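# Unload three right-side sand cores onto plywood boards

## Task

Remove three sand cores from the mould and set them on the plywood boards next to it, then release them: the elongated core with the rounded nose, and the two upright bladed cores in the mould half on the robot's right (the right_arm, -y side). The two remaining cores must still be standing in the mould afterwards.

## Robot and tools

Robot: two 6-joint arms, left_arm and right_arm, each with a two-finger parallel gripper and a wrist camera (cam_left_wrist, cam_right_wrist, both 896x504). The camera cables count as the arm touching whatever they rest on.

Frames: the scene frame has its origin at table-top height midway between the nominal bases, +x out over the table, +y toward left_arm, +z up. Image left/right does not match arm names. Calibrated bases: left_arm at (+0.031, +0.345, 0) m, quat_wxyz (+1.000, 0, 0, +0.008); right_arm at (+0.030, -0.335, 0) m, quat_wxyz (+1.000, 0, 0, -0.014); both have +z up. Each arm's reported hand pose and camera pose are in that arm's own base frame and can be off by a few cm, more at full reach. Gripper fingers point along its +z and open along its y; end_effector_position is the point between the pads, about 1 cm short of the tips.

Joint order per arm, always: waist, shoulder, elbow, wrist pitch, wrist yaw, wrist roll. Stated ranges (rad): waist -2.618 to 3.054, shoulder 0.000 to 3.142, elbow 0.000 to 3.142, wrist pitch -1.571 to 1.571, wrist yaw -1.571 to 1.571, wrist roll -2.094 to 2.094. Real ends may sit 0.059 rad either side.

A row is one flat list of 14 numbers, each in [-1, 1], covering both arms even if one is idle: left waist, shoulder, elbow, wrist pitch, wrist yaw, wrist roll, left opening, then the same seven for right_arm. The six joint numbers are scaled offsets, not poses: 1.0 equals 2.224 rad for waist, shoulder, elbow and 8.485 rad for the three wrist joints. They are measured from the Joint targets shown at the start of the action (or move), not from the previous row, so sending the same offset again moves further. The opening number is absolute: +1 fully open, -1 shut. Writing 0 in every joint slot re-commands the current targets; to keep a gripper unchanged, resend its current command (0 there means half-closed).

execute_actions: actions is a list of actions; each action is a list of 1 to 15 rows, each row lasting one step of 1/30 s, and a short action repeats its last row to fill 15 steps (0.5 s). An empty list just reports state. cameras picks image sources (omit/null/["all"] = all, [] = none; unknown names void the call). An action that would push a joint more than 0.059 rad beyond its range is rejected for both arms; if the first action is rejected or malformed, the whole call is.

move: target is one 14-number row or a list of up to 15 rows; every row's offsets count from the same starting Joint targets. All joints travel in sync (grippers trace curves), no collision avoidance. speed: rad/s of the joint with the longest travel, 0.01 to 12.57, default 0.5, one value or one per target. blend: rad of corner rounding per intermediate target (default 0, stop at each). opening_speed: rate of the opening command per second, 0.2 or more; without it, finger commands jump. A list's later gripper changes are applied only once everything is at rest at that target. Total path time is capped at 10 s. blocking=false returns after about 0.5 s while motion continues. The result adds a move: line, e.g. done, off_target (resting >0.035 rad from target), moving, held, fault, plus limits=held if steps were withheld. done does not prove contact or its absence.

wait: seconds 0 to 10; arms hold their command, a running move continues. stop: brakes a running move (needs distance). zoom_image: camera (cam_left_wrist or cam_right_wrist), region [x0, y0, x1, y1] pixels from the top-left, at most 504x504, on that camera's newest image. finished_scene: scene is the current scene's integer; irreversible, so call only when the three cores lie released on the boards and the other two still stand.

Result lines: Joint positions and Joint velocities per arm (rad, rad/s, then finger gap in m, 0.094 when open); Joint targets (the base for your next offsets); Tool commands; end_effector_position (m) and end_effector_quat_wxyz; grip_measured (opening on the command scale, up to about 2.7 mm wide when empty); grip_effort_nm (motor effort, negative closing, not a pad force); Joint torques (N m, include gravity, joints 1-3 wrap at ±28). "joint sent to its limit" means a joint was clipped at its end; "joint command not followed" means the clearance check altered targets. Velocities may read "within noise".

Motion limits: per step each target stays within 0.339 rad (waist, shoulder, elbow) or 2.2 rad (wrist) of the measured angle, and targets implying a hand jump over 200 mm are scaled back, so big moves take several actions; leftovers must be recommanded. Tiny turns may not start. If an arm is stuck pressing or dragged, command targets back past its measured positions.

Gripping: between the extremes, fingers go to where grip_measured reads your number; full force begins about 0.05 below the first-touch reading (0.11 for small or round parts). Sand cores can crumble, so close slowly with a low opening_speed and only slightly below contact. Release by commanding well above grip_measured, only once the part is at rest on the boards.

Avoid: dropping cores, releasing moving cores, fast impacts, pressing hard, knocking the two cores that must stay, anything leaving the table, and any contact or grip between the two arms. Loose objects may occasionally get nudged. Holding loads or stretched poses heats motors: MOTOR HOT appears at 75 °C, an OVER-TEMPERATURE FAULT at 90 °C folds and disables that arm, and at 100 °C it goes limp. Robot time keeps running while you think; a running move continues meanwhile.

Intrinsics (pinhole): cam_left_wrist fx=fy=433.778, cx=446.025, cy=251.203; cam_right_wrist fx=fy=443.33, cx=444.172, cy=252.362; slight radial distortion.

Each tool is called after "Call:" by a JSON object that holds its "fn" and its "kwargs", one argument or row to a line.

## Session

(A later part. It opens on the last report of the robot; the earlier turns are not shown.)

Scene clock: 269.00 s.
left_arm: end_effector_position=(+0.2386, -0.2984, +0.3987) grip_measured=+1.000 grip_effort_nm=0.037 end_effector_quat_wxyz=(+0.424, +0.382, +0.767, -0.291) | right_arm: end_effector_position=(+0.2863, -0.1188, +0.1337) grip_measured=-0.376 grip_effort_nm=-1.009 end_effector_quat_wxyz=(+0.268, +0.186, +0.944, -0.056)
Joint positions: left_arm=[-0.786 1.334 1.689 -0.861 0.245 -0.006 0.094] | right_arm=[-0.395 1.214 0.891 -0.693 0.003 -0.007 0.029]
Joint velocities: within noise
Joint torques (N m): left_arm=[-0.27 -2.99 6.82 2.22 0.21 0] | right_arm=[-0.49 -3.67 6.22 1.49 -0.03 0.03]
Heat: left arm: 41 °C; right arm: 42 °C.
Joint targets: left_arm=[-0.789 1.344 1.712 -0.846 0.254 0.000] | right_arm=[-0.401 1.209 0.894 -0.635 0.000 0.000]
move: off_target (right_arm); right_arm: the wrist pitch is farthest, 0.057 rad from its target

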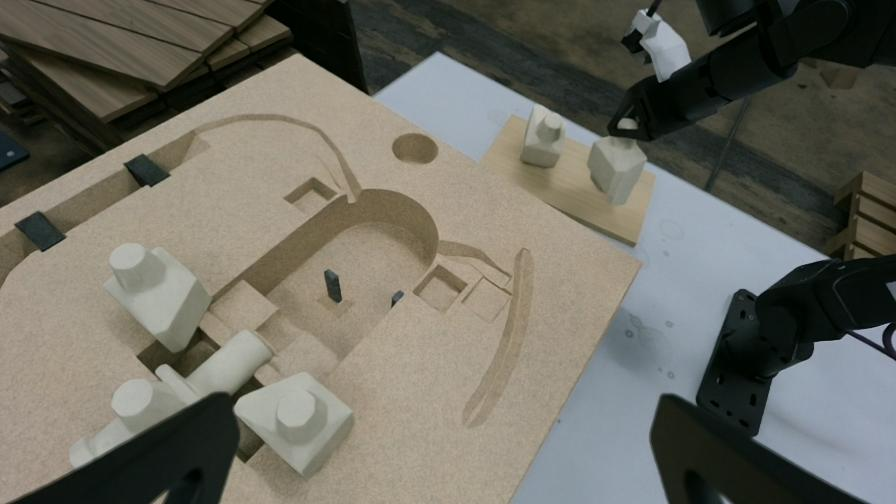

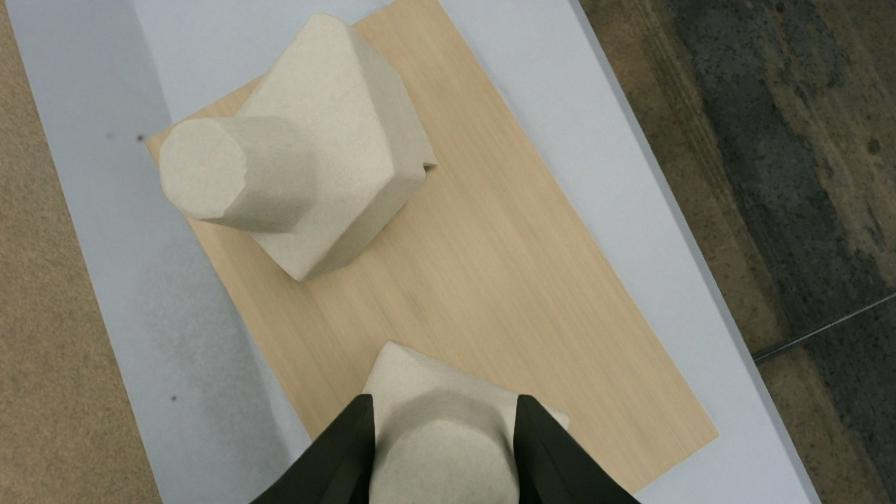

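Call:
{"fn": "move", "kwargs": {
  "target": [0,0,0,0,0,0,1,0,0.001,-0.0169,0.0047,0,0,-0.7],
  "speed": 0.08
}}

Call:
{"fn": "zoom_image", "kwargs": {
  "camera": "cam_left_wrist",
  "region": [550, 90, 700, 220]
}}

Scene clock: 273.00 s.
left_arm: end_effector_position=(+0.2386, -0.2984, +0.3987) grip_measured=+1.000 grip_effort_nm=0.037 end_effector_quat_wxyz=(+0.424, +0.382, +0.767, -0.291) | right_arm: end_effector_position=(+0.2858, -0.1186, +0.1245) grip_measured=-0.376 grip_effort_nm=-1.009 end_effector_quat_wxyz=(+0.269, +0.186, +0.943, -0.056)
Joint positions: left_arm=[-0.786 1.334 1.689 -0.861 0.245 -0.006 0.094] | right_arm=[-0.395 1.214 0.853 -0.653 0.003 -0.007 0.029]
Joint velocities: within noise
Joint torques (N m): left_arm=[-0.2 -3.11 6.74 2.22 0.21 0] | right_arm=[-0.49 -3.49 6.17 1.51 -0.03 0.04]
Heat: left arm: 41 °C; right arm: 42 °C.
Joint targets: left_arm=[-0.789 1.344 1.712 -0.846 0.254 0.000] | right_arm=[-0.401 1.211 0.857 -0.595 0.000 0.000]
move: off_target (right_arm); right_arm: the wrist pitch is farthest, 0.058 rad from its target

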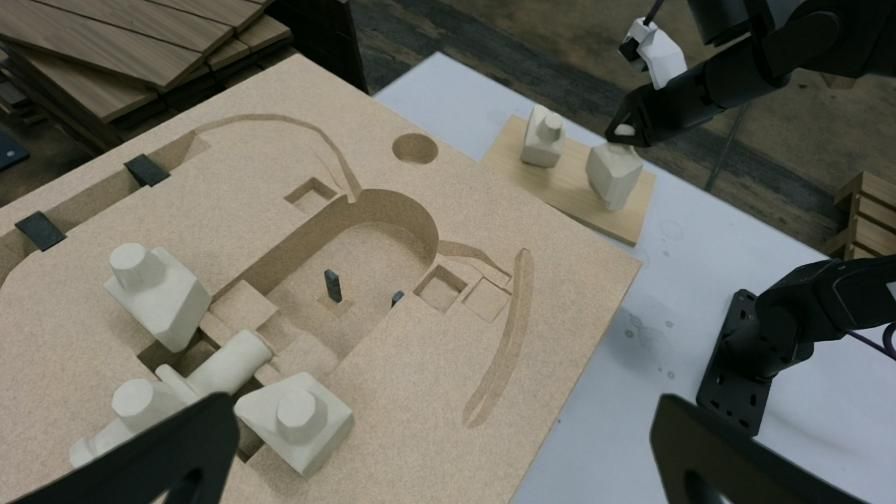

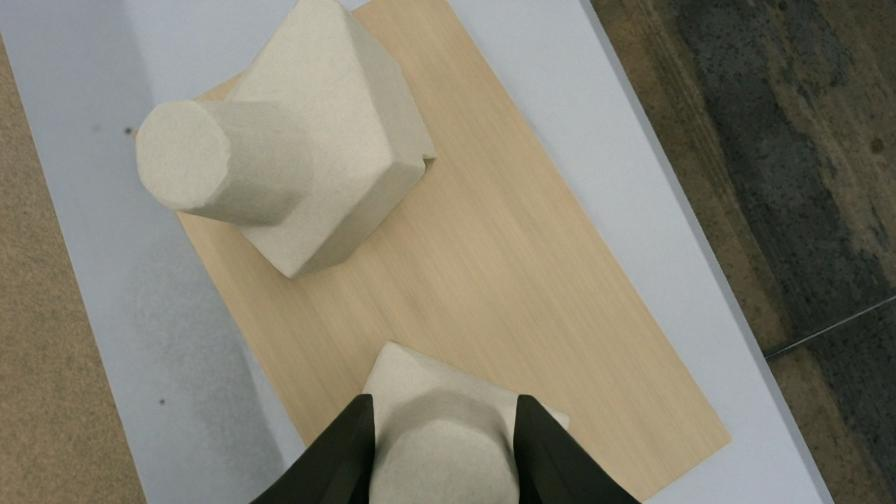

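Scaled by 3.360.

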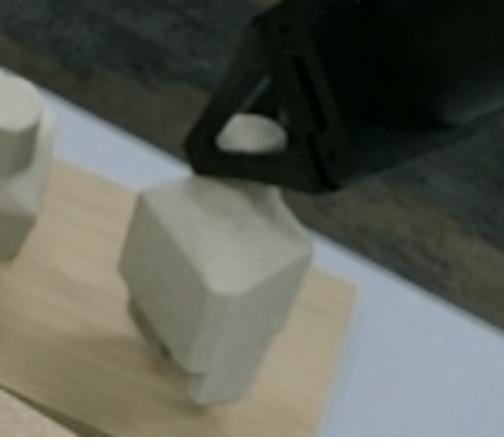

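Call:
{"fn": "move", "kwargs": {
  "target": [0,0,0,0,0,0,1,0,0.001,-0.0135,0.0038,0,0,-0.7],
  "speed": 0.08
}}

Call:
{"fn": "zoom_image", "kwargs": {
  "camera": "cam_left_wrist",
  "region": [550, 90, 700, 220]
}}

Scene clock: 276.03 s.
left_arm: end_effector_position=(+0.2386, -0.2984, +0.3987) grip_measured=+1.000 grip_effort_nm=0.027 end_effector_quat_wxyz=(+0.424, +0.382, +0.767, -0.291) | right_arm: end_effector_position=(+0.2851, -0.1183, +0.1172) grip_measured=-0.376 grip_effort_nm=-1.009 end_effector_quat_wxyz=(+0.270, +0.186, +0.943, -0.056)
Joint positions: left_arm=[-0.786 1.334 1.689 -0.861 0.245 -0.006 0.094] | right_arm=[-0.395 1.214 0.823 -0.622 0.003 -0.007 0.029]
Joint velocities: within noise
Joint torques (N m): left_arm=[-0.31 -2.95 6.74 2.23 0.19 0.02] | right_arm=[-0.49 -3.29 6.17 1.51 -0.03 0.03]
Heat: left arm: 41 °C; right arm: 42 °C.
Joint targets: left_arm=[-0.789 1.344 1.712 -0.846 0.254 0.000] | right_arm=[-0.401 1.214 0.826 -0.563 0.000 0.000]
move: off_target (right_arm); right_arm: the wrist pitch is farthest, 0.059 rad from its target

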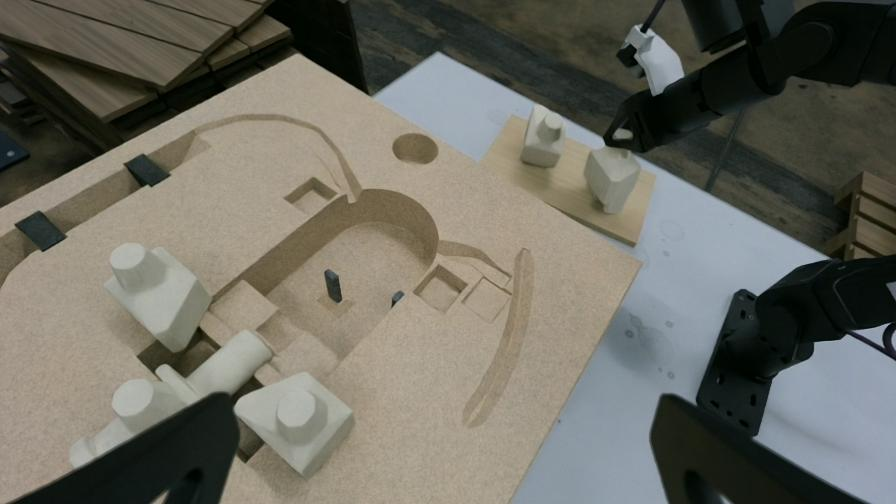

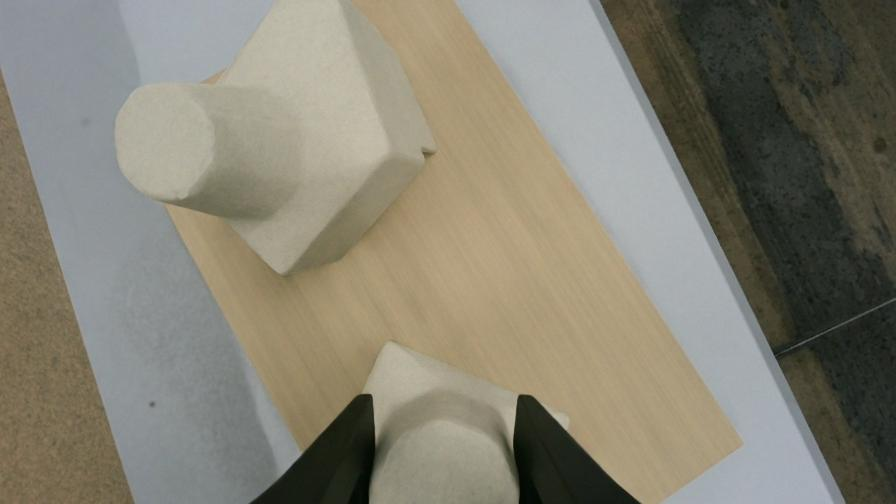

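Scaled by 3.360.

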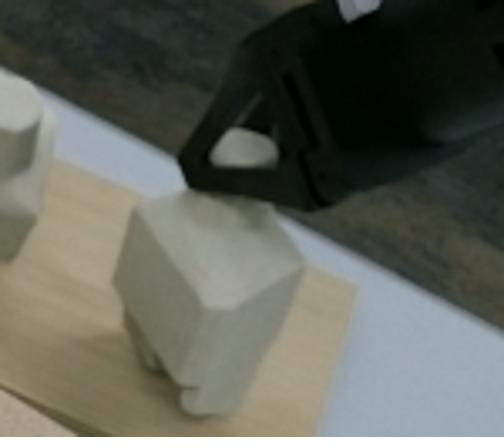

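Call:
{"fn": "move", "kwargs": {
  "target": [0,0,0,0,0,0,1,0,0.001,-0.0135,0.0038,0,0,-0.7],
  "speed": 0.06
}}

Call:
{"fn": "zoom_image", "kwargs": {
  "camera": "cam_left_wrist",
  "region": [550, 90, 700, 220]
}}

Scene clock: 278.50 s.
left_arm: end_effector_position=(+0.2386, -0.2984, +0.3987) grip_measured=+1.000 grip_effort_nm=0.032 end_effector_quat_wxyz=(+0.424, +0.382, +0.767, -0.291) | right_arm: end_effector_position=(+0.2851, -0.1183, +0.1101) grip_measured=-0.376 grip_effort_nm=-1.004 end_effector_quat_wxyz=(+0.271, +0.186, +0.943, -0.056)
Joint positions: left_arm=[-0.786 1.334 1.689 -0.861 0.245 -0.006 0.094] | right_arm=[-0.395 1.217 0.795 -0.588 0.003 -0.007 0.029]
Joint velocities: within noise
Joint torques (N m): left_arm=[-0.32 -3 6.86 2.22 0.23 0.01] | right_arm=[-0.49 -3.34 6.08 1.48 -0.03 0.03]
Heat: left arm: 41 °C; right arm: 42 °C.
Joint targets: left_arm=[-0.789 1.344 1.712 -0.846 0.254 0.000] | right_arm=[-0.401 1.216 0.796 -0.531 0.000 0.000]
move: off_target (right_arm); right_arm: the wrist pitch is farthest, 0.058 rad from its target

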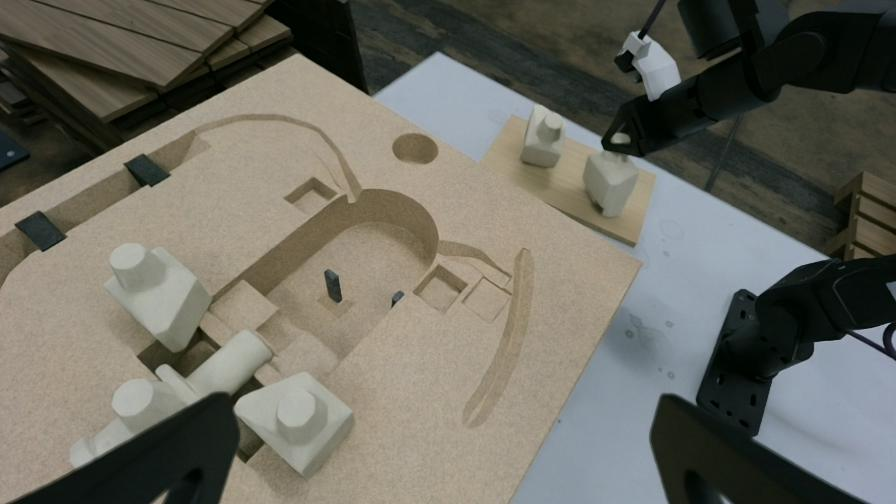

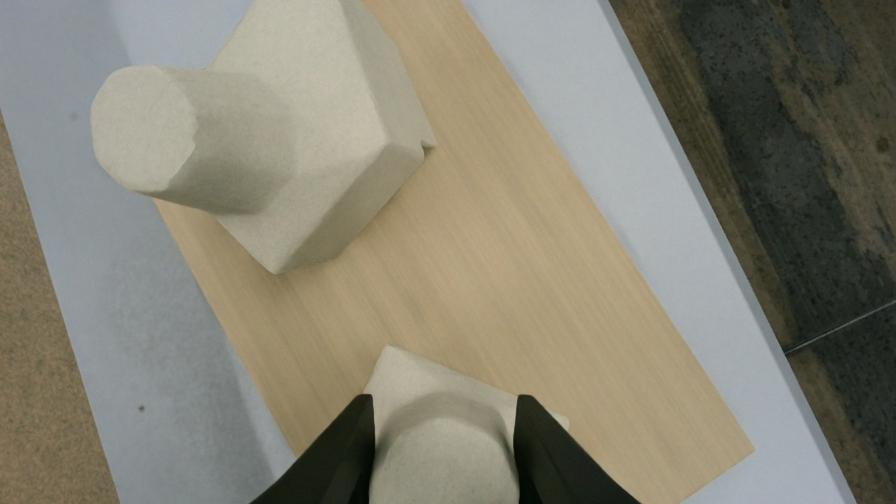

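Scaled by 3.360.

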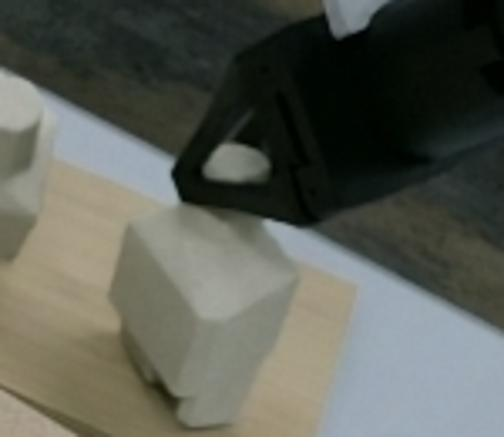

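Call:
{"fn": "move", "kwargs": {
  "target": [0,0,0,0,0,0,1,0,0.0005,-0.009,0.0025,0,0,-0.7],
  "speed": 0.06
}}

Call:
{"fn": "zoom_image", "kwargs": {
  "camera": "cam_left_wrist",
  "region": [550, 90, 700, 220]
}}

Scene clock: 282.40 s.
left_arm: end_effector_position=(+0.2386, -0.2984, +0.3987) grip_measured=+1.000 grip_effort_nm=0.022 end_effector_quat_wxyz=(+0.424, +0.382, +0.767, -0.291) | right_arm: end_effector_position=(+0.2874, -0.1193, +0.1082) grip_measured=-0.376 grip_effort_nm=-1.004 end_effector_quat_wxyz=(+0.278, +0.185, +0.941, -0.058)
Joint positions: left_arm=[-0.786 1.334 1.689 -0.861 0.245 -0.006 0.094] | right_arm=[-0.395 1.217 0.779 -0.557 0.003 -0.007 0.029]
Joint velocities: within noise
Joint torques (N m): left_arm=[-0.24 -3.02 6.75 2.23 0.22 0.02] | right_arm=[-0.5 -3.28 5.71 1.42 -0.03 0.03]
Heat: left arm: 41 °C; right arm: 42 °C.
Joint targets: left_arm=[-0.789 1.344 1.712 -0.846 0.254 0.000] | right_arm=[-0.401 1.217 0.776 -0.509 0.000 0.000]
move: off_target (right_arm); right_arm: the wrist pitch is farthest, 0.047 rad from its target

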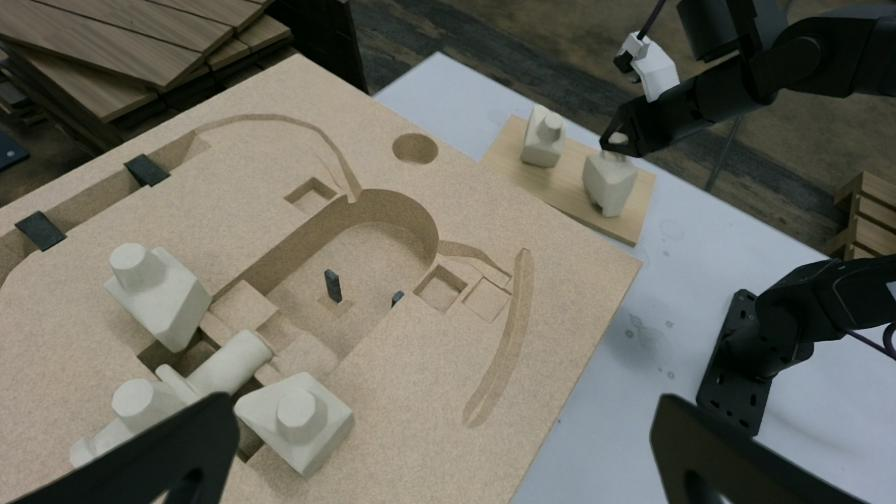

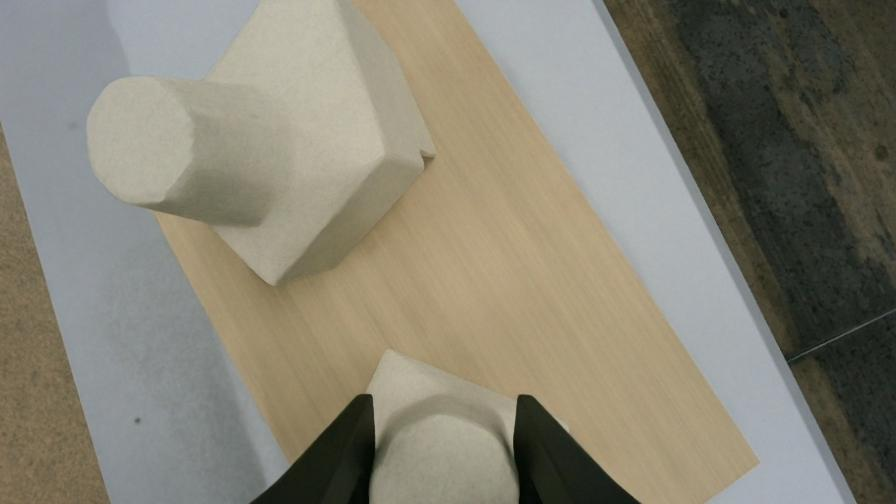

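Scaled by 3.360.

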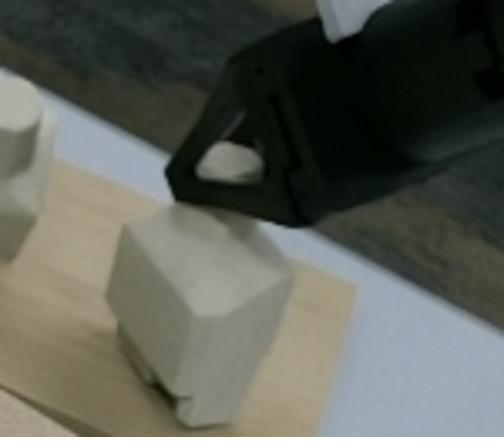

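Call:
{"fn": "move", "kwargs": {
  "target": [0,0,0,0,0,0,1,0,0,0,0,0,0,0.2],
  "opening_speed": 0.25
}}

Call:
{"fn": "zoom_image", "kwargs": {
  "camera": "cam_left_wrist",
  "region": [550, 90, 700, 220]
}}

Scene clock: 288.30 s.
left_arm: end_effector_position=(+0.2386, -0.2984, +0.3987) grip_measured=+1.000 grip_effort_nm=0.037 end_effector_quat_wxyz=(+0.424, +0.382, +0.767, -0.291) | right_arm: end_effector_position=(+0.2916, -0.1210, +0.1112) grip_measured=+0.197 grip_effort_nm=0.178 end_effector_quat_wxyz=(+0.288, +0.185, +0.938, -0.060)
Joint positions: left_arm=[-0.786 1.334 1.689 -0.861 0.245 -0.006 0.094] | right_arm=[-0.395 1.217 0.779 -0.534 0.003 -0.007 0.056]
Joint velocities: within noise
Joint torques (N m): left_arm=[-0.21 -3.03 6.75 2.2 0.21 0] | right_arm=[-0.61 -3.32 5.74 1.24 -0.04 0.04]
Heat: left arm: 42 °C; right arm: 42 °C.
Joint targets: left_arm=[-0.789 1.344 1.712 -0.846 0.254 0.000] | right_arm=[-0.401 1.217 0.776 -0.509 0.000 0.000]
move: done

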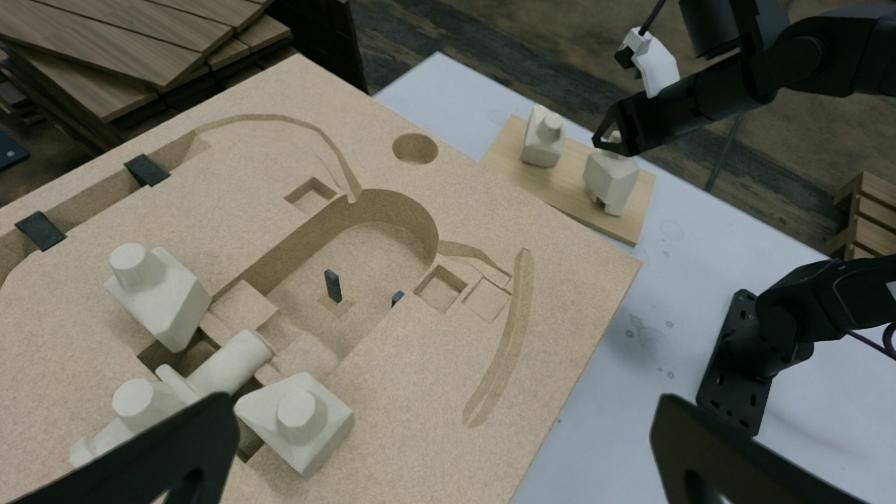

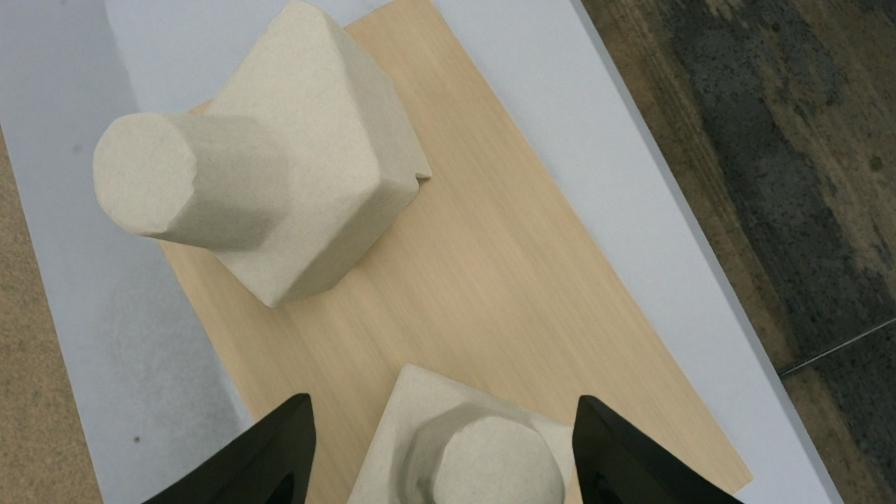

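Scaled by 3.360.

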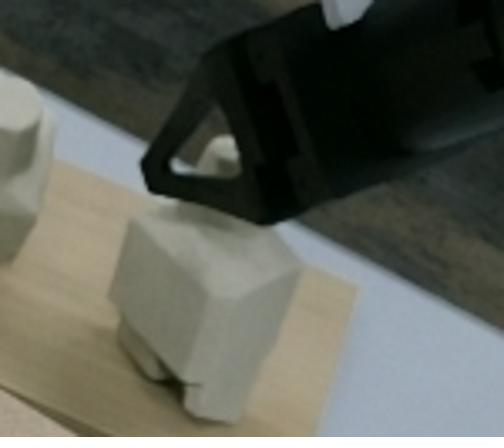

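Call:
{"fn": "move", "kwargs": {
  "target": [
    [0,0,0,0,0,0,1,0,0,0,0,0,0,1],
    [0,0,0,0,0,0,1,0,-0.065,0.055,-0.0315,0,0,1],
    [0,0,0,0,0,0,1,0,-0.08,0.15,-0.05,0,0,1]
  ],
  "speed": 0.25,
  "opening_speed": 0.6
}}

Call:
{"fn": "zoom_image", "kwargs": {
  "camera": "cam_left_wrist",
  "region": [480, 70, 700, 250]
}}

Scene clock: 297.30 s.
left_arm: end_effector_position=(+0.2386, -0.2984, +0.3987) grip_measured=+1.000 grip_effort_nm=0.027 end_effector_quat_wxyz=(+0.424, +0.382, +0.767, -0.291) | right_arm: end_effector_position=(+0.2663, -0.1105, +0.2215) grip_measured=+0.997 grip_effort_nm=0.178 end_effector_quat_wxyz=(+0.325, +0.182, +0.925, -0.068)
Joint positions: left_arm=[-0.786 1.334 1.689 -0.861 0.245 -0.006 0.094] | right_arm=[-0.395 1.053 1.082 -0.922 0.003 -0.007 0.094]
Joint velocities: within noise
Joint torques (N m): left_arm=[-0.29 -3.04 6.83 2.2 0.22 0.01] | right_arm=[-0.49 -3.07 8.08 1.02 -0.03 0.03]
Heat: left arm: 42 °C; right arm: 41 °C.
Joint targets: left_arm=[-0.789 1.344 1.712 -0.846 0.254 0.000] | right_arm=[-0.401 1.039 1.110 -0.934 0.000 0.000]
move: done

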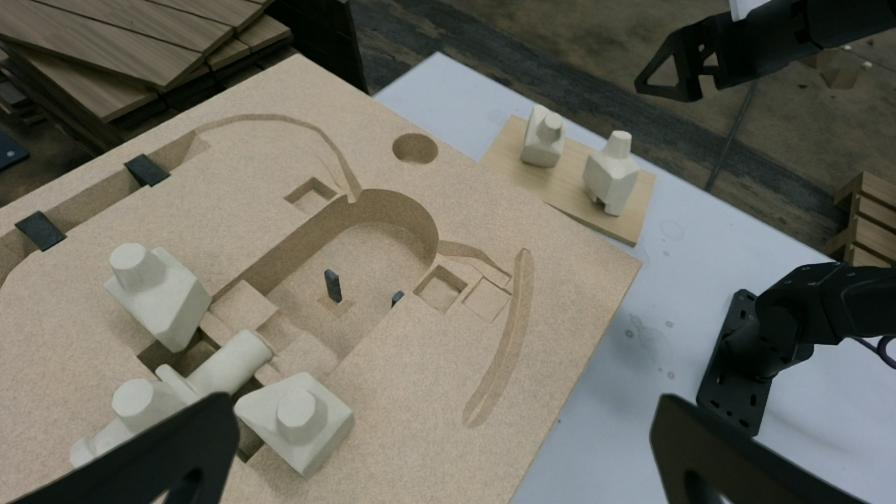

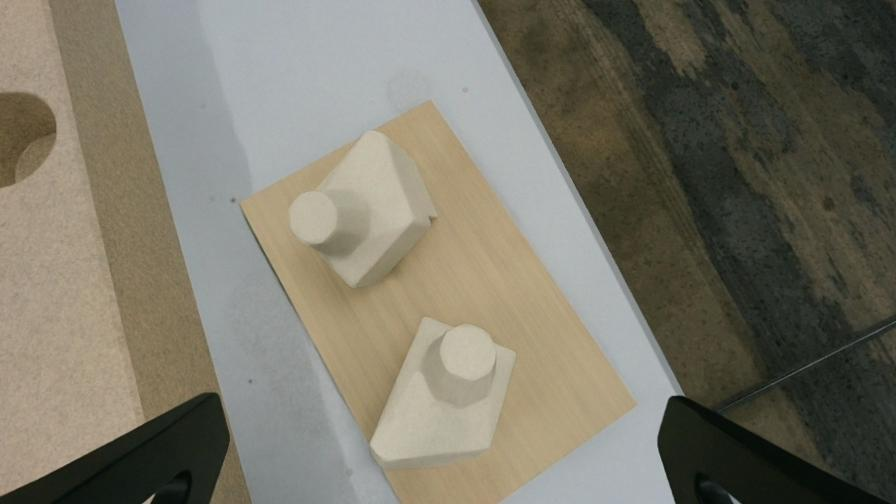

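Scaled by 2.291.

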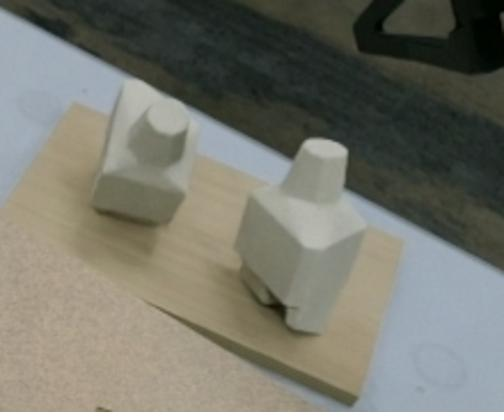

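Call:
{"fn": "move", "kwargs": {
  "target": [0.1165,0.2223,0.1104,-0.0322,-0.0299,0,1,0,0,0,0,0,0,1],
  "speed": 0.5
}}

Scene clock: 310.03 s.
left_arm: end_effector_position=(+0.3941, -0.2320, +0.2462) grip_measured=+1.000 grip_effort_nm=0.027 end_effector_quat_wxyz=(+0.263, +0.251, +0.928, -0.077) | right_arm: end_effector_position=(+0.2660, -0.1103, +0.2213) grip_measured=+0.997 grip_effort_nm=0.178 end_effector_quat_wxyz=(+0.325, +0.183, +0.926, -0.067)
Joint positions: left_arm=[-0.531 1.833 1.932 -1.114 0.009 -0.006 0.094] | right_arm=[-0.395 1.053 1.082 -0.924 0.003 -0.007 0.094]
Joint velocities: within noise
Joint torques (N m): left_arm=[0.03 -7.68 7.19 1.42 -0.07 0.02] | right_arm=[-0.51 -3.1 8.05 1 -0.03 0.03]
Heat: left arm: 42 °C; right arm: 41 °C.
Joint targets: left_arm=[-0.530 1.839 1.957 -1.119 0.001 0.000] | right_arm=[-0.401 1.039 1.110 -0.934 0.000 0.000]
move: done

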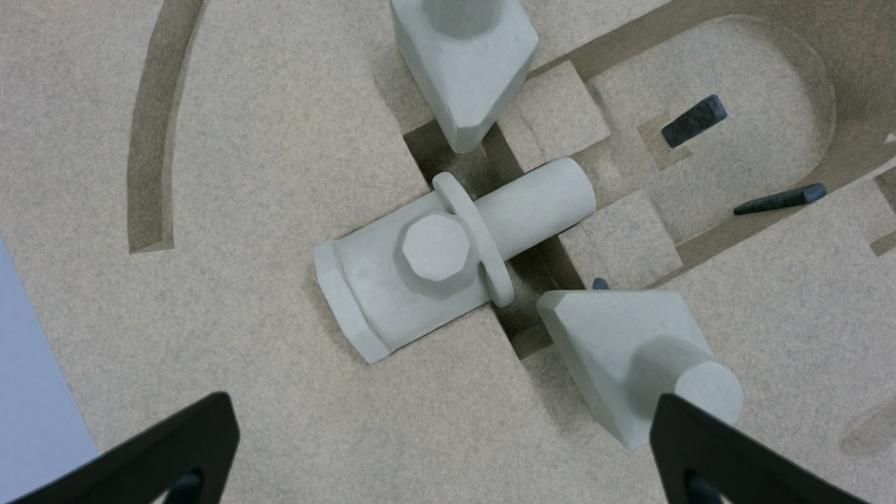

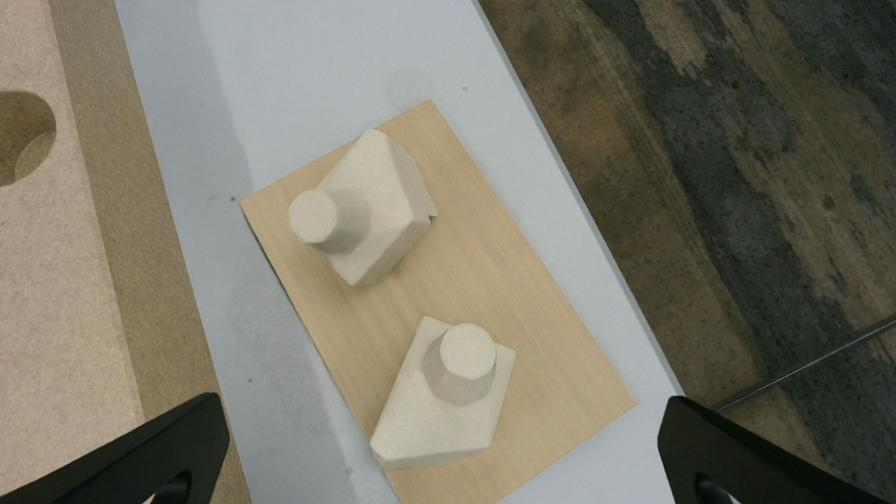

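Call:
{"fn": "move", "kwargs": {
  "target": [0.003,0.0661,-0.0181,0.0222,0,0,0.25,0,0,0,0,0,0,1],
  "speed": 0.25,
  "cameras": ["cam_left_wrist"]
}}

Scene clock: 321.73 s.
left_arm: end_effector_position=(+0.4357, -0.2563, +0.2017) grip_measured=+0.252 grip_effort_nm=-0.085 end_effector_quat_wxyz=(+0.273, +0.250, +0.926, -0.079) | right_arm: end_effector_position=(+0.2659, -0.1103, +0.2212) grip_measured=+0.997 grip_effort_nm=0.173 end_effector_quat_wxyz=(+0.325, +0.183, +0.926, -0.067)
Joint positions: left_arm=[-0.531 1.97 1.922 -0.947 0.009 -0.006 0.059] | right_arm=[-0.395 1.053 1.082 -0.924 0.003 -0.007 0.094]
Joint velocities: within noise
Joint torques (N m): left_arm=[0.57 -8.29 4.82 1.65 -0.05 -0.02] | right_arm=[-0.46 -3.1 8.06 1.01 -0.04 0.03]
Heat: left arm: 41 °C; right arm: 41 °C.
Joint targets: left_arm=[-0.523 1.985 1.917 -0.931 0.001 0.000] | right_arm=[-0.401 1.039 1.110 -0.934 0.000 0.000]
move: done
Images, in order (width x height): cam_left_wrist 896x504.

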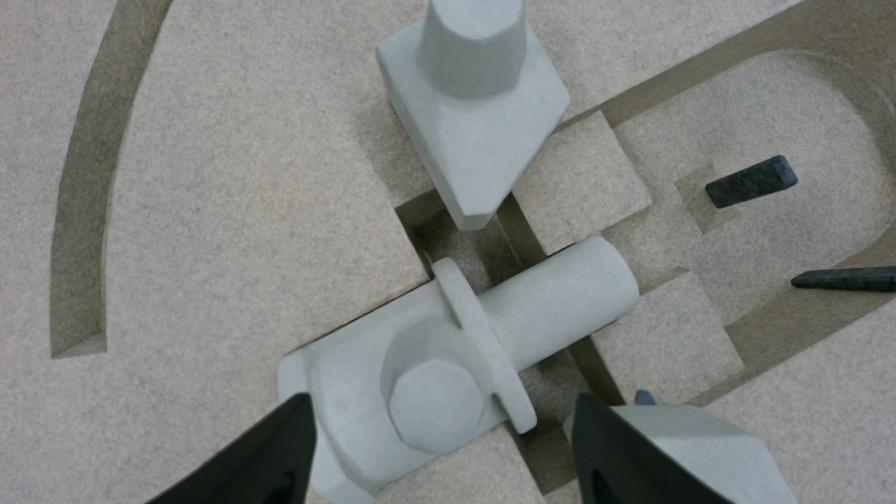

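Call:
{"fn": "move", "kwargs": {
  "target": [0.002,0.0216,-0.022,0.0114,0,0,0.25,0,0,0,0,0,0,1],
  "speed": 0.2,
  "cameras": ["cam_left_wrist"]
}}

Scene clock: 328.20 s.
left_arm: end_effector_position=(+0.4495, -0.2621, +0.1728) grip_measured=+0.252 grip_effort_nm=-0.076 end_effector_quat_wxyz=(+0.273, +0.248, +0.926, -0.079) | right_arm: end_effector_position=(+0.2659, -0.1103, +0.2212) grip_measured=+0.997 grip_effort_nm=0.173 end_effector_quat_wxyz=(+0.324, +0.183, +0.926, -0.067)
Joint positions: left_arm=[-0.527 2.017 1.874 -0.851 0.009 -0.006 0.059] | right_arm=[-0.395 1.053 1.082 -0.924 0.003 -0.007 0.094]
Joint velocities: within noise
Joint torques (N m): left_arm=[0.55 -8.62 4.89 1.69 -0.06 0.01] | right_arm=[-0.49 -3.07 8.06 1.01 -0.03 0.03]
Heat: left arm: 41 °C; right arm: 41 °C.
Joint targets: left_arm=[-0.519 2.034 1.868 -0.834 0.001 0.000] | right_arm=[-0.401 1.039 1.110 -0.934 0.000 0.000]
move: done
Images, in order (width x height): cam_left_wrist 896x504.

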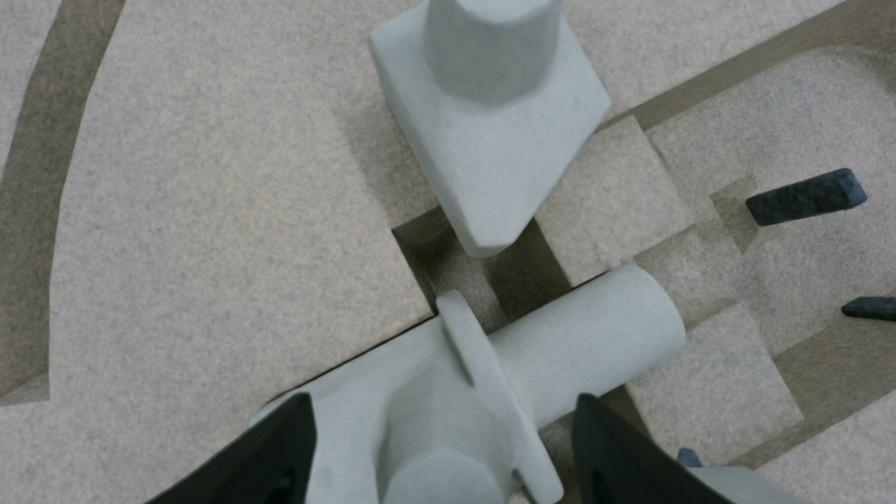

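Call:
{"fn": "move", "kwargs": {
  "target": [
    [0,0.004,-0.0168,0.0055,0,0,0.25,0,0,0,0,0,0,1],
    [0,0.004,-0.0168,0.0055,0,0,-0.7,0,0,0,0,0,0,1]
  ],
  "speed": 0.15,
  "opening_speed": 0.4,
  "cameras": ["cam_left_wrist"]
}}

Scene clock: 335.10 s.
left_arm: end_effector_position=(+0.4524, -0.2638, +0.1640) grip_measured=-0.430 grip_effort_nm=-0.999 end_effector_quat_wxyz=(+0.277, +0.248, +0.925, -0.080) | right_arm: end_effector_position=(+0.2658, -0.1103, +0.2211) grip_measured=+0.997 grip_effort_nm=0.173 end_effector_quat_wxyz=(+0.324, +0.183, +0.926, -0.067)
Joint positions: left_arm=[-0.527 2.02 1.839 -0.804 0.009 -0.006 0.027] | right_arm=[-0.395 1.053 1.082 -0.925 0.003 -0.007 0.094]
Joint velocities: left_arm=[-0.007 0.002 0.007 0.007 -0.168 0.081 0] | right_arm=[within noise]
Joint torques (N m): left_arm=[0.7 -8.35 4.7 1.69 -0.06 -0.01] | right_arm=[-0.49 -3.08 8.08 1.01 -0.04 0.04]
Heat: left arm: 41 °C; right arm: 41 °C.
Joint targets: left_arm=[-0.519 2.042 1.831 -0.787 0.001 -0.001] | right_arm=[-0.401 1.039 1.110 -0.934 0.000 0.000]
move: done
Images, in order (width x height): cam_left_wrist 896x504.

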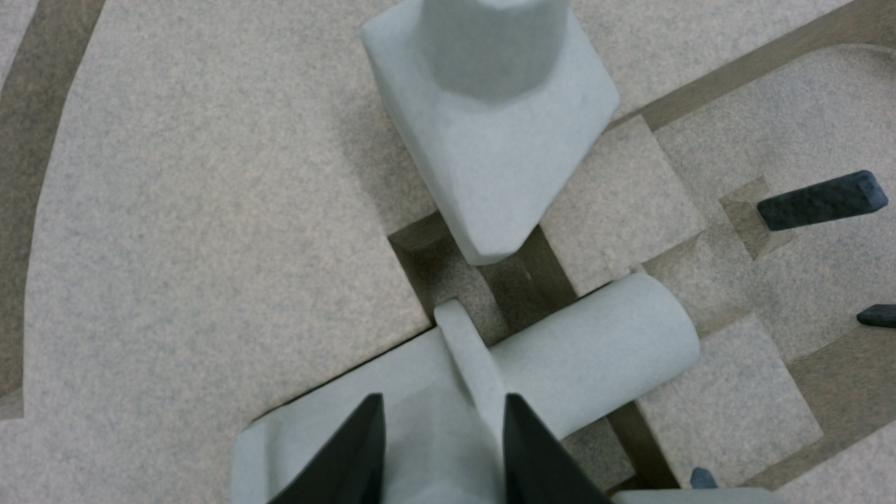

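Call:
{"fn": "move", "kwargs": {
  "target": [
    [0,0.0049,0.0598,-0.0144,0,0,-0.7,0,0,0,0,0,0,1],
    [0,0.019,0.1349,-0.0304,0,0,-0.7,0,0,0,0,0,0,1],
    [0,0.0416,0.2172,-0.046,0,0,-0.7,0,0,0,0,0,0,1]
  ],
  "speed": 0.25,
  "blend": 0.05
}}

Scene clock: 343.70 s.
left_arm: end_effector_position=(+0.4406, -0.2560, +0.2072) grip_measured=-0.430 grip_effort_nm=-0.999 end_effector_quat_wxyz=(+0.221, +0.252, +0.940, -0.062) | right_arm: end_effector_position=(+0.2658, -0.1103, +0.2211) grip_measured=+0.997 grip_effort_nm=0.178 end_effector_quat_wxyz=(+0.324, +0.183, +0.926, -0.067)
Joint positions: left_arm=[-0.527 2.141 2.26 -1.226 0.004 -0.004 0.027] | right_arm=[-0.395 1.053 1.082 -0.925 0.003 -0.007 0.094]
Joint velocities: within noise
Joint torques (N m): left_arm=[0.59 -10.66 9.54 1.83 0 -0.01] | right_arm=[-0.49 -3.1 8.05 1.01 -0.04 0.04]
Heat: left arm: 41 °C; right arm: 40 °C.
Joint targets: left_arm=[-0.519 2.135 2.314 -1.178 0.001 -0.001] | right_arm=[-0.401 1.039 1.110 -0.934 0.000 0.000]
move: off_target (left_arm); left_arm: the elbow is farthest, 0.054 rad from its target

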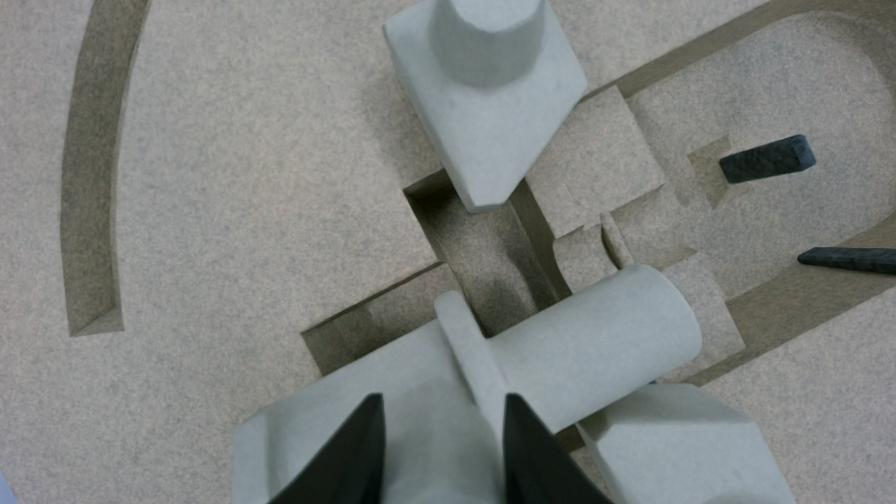

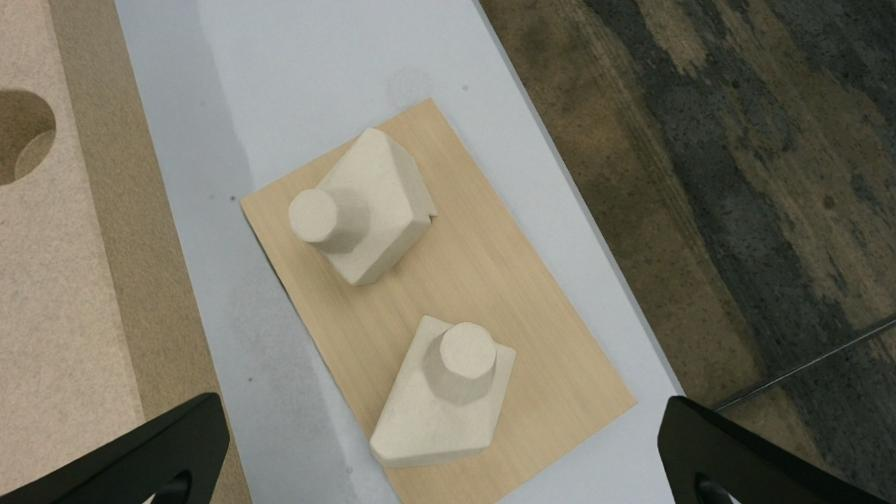

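Call:
{"fn": "move", "kwargs": {
  "target": [
    [0,-0.0342,0.0184,0.0005,0,0,-0.7,0,0,0,0,0,0,1],
    [0.0764,-0.1659,-0.1569,0.0118,0,0,-0.7,0,0,0,0,0,0,1],
    [0.3898,-0.3404,-0.3683,0.021,0,0,-0.7,0,0,0,0,0,0,1]
  ],
  "speed": [0.2,0.35,0.4],
  "blend": [0.0,0.06,0]
}}

Scene clock: 361.03 s.
left_arm: end_effector_position=(+0.3322, +0.1219, +0.2368) grip_measured=-0.430 grip_effort_nm=-1.004 end_effector_quat_wxyz=(+0.260, -0.169, +0.950, +0.047) | right_arm: end_effector_position=(+0.2658, -0.1103, +0.2211) grip_measured=+0.997 grip_effort_nm=0.173 end_effector_quat_wxyz=(+0.324, +0.183, +0.926, -0.067)
Joint positions: left_arm=[0.346 1.438 1.48 -1.078 -0.005 -0.004 0.027] | right_arm=[-0.395 1.053 1.082 -0.925 0.003 -0.007 0.094]
Joint velocities: within noise
Joint torques (N m): left_arm=[0.18 -9.43 6.22 2.27 0.09 -0.03] | right_arm=[-0.49 -3.1 8.08 1.02 -0.04 0.03]
Heat: left arm: 42 °C; right arm: 40 °C.
Joint targets: left_arm=[0.348 1.378 1.495 -0.999 0.001 -0.001] | right_arm=[-0.401 1.039 1.110 -0.934 0.000 0.000]
move: off_target (left_arm); left_arm: the wrist pitch is farthest, 0.078 rad from its target

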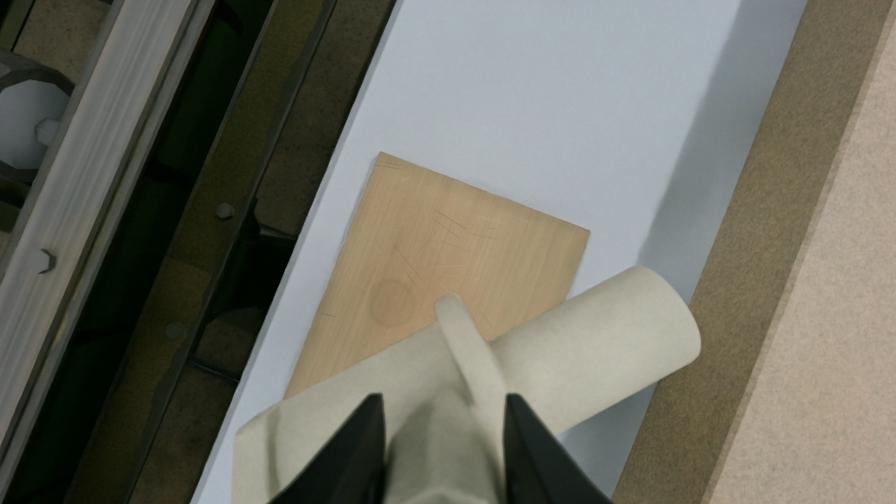

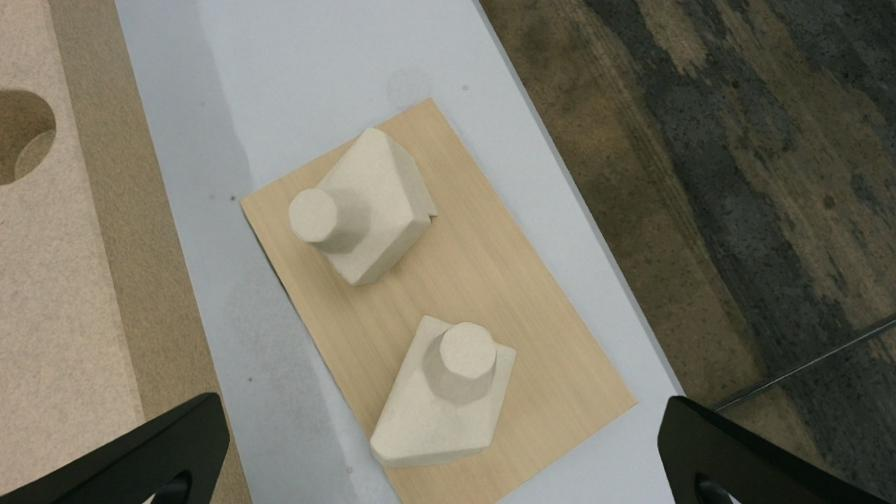

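Call:
{"fn": "move", "kwargs": {
  "target": [0,-0.0157,-0.1724,0.0411,0,0,-0.7,0,0,0,0,0,0,1],
  "speed": 0.3,
  "cameras": ["cam_left_wrist"]
}}

Scene clock: 371.93 s.
left_arm: end_effector_position=(+0.3314, +0.1216, +0.1457) grip_measured=-0.430 grip_effort_nm=-1.004 end_effector_quat_wxyz=(+0.255, -0.169, +0.951, +0.047) | right_arm: end_effector_position=(+0.2658, -0.1103, +0.2211) grip_measured=+0.997 grip_effort_nm=0.173 end_effector_quat_wxyz=(+0.324, +0.183, +0.926, -0.067)
Joint positions: left_arm=[0.346 1.407 1.094 -0.732 -0.005 -0.004 0.027] | right_arm=[-0.395 1.053 1.082 -0.925 0.003 -0.007 0.094]
Joint velocities: within noise
Joint torques (N m): left_arm=[0.23 -9.61 6.71 2.29 0.08 0] | right_arm=[-0.49 -3.08 8.08 1.02 -0.04 0.02]
Heat: left arm: 43 °C; right arm: 40 °C.
Joint targets: left_arm=[0.348 1.343 1.111 -0.651 0.001 -0.001] | right_arm=[-0.401 1.039 1.110 -0.934 0.000 0.000]
move: off_target (left_arm); left_arm: the wrist pitch is farthest, 0.082 rad from its target
Images, in order (width x height): cam_left_wrist 896x504.

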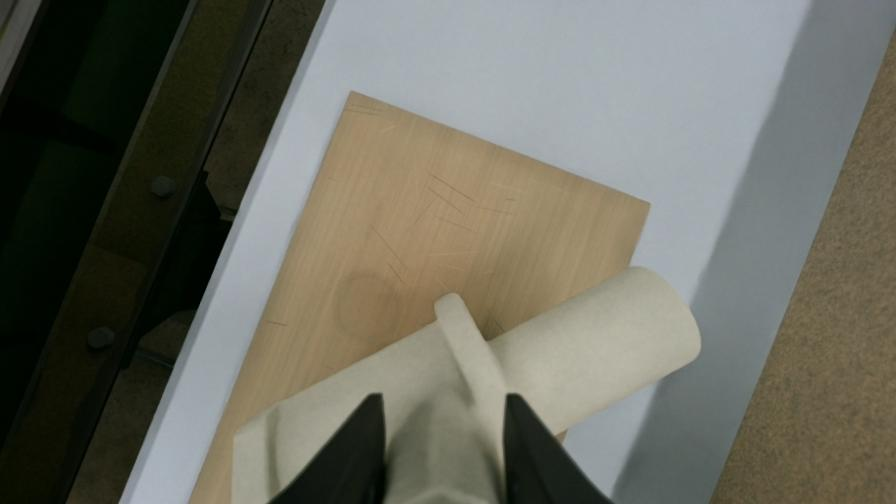

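Call:
{"fn": "move", "kwargs": {
  "target": [0.0585,-0.0748,-0.0551,-0.0052,0,0,-0.7,0,0,0,0,0,0,1],
  "speed": 0.2,
  "cameras": ["cam_left_wrist"]
}}

Scene clock: 380.43 s.
left_arm: end_effector_position=(+0.2780, +0.1432, +0.1516) grip_measured=-0.430 grip_effort_nm=-0.999 end_effector_quat_wxyz=(+0.263, -0.227, +0.936, +0.063) | right_arm: end_effector_position=(+0.2657, -0.1102, +0.2211) grip_measured=+0.997 grip_effort_nm=0.173 end_effector_quat_wxyz=(+0.324, +0.183, +0.926, -0.067)
Joint positions: left_arm=[0.472 1.227 0.973 -0.769 -0.001 -0.004 0.027] | right_arm=[-0.395 1.053 1.082 -0.925 0.003 -0.007 0.094]
Joint velocities: within noise
Joint torques (N m): left_arm=[0.61 -7.19 6.52 2.26 0.02 -0.01] | right_arm=[-0.5 -3.1 8.06 1.02 -0.03 0.04]
Heat: left arm: 44 °C; right arm: 40 °C.
Joint targets: left_arm=[0.478 1.176 0.988 -0.695 0.000 -0.001] | right_arm=[-0.401 1.039 1.110 -0.934 0.000 0.000]
move: off_target (left_arm); left_arm: the wrist pitch is farthest, 0.073 rad from its target
Images, in order (width x height): cam_left_wrist 896x504.

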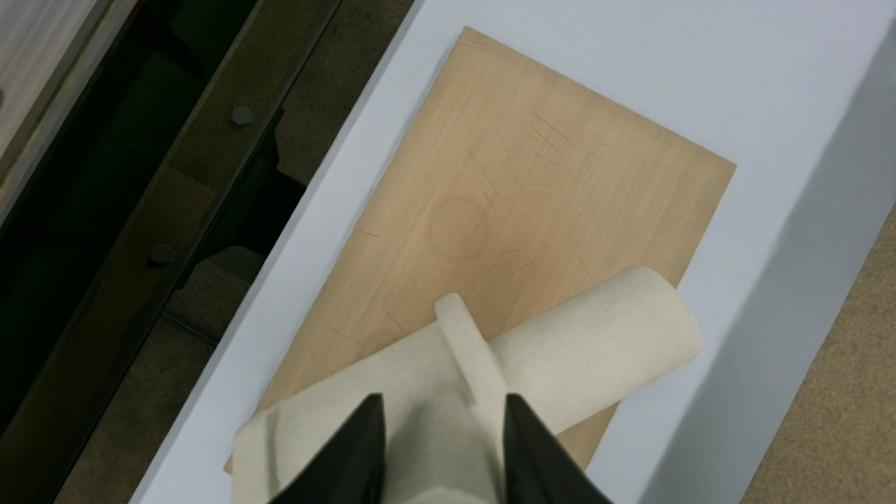

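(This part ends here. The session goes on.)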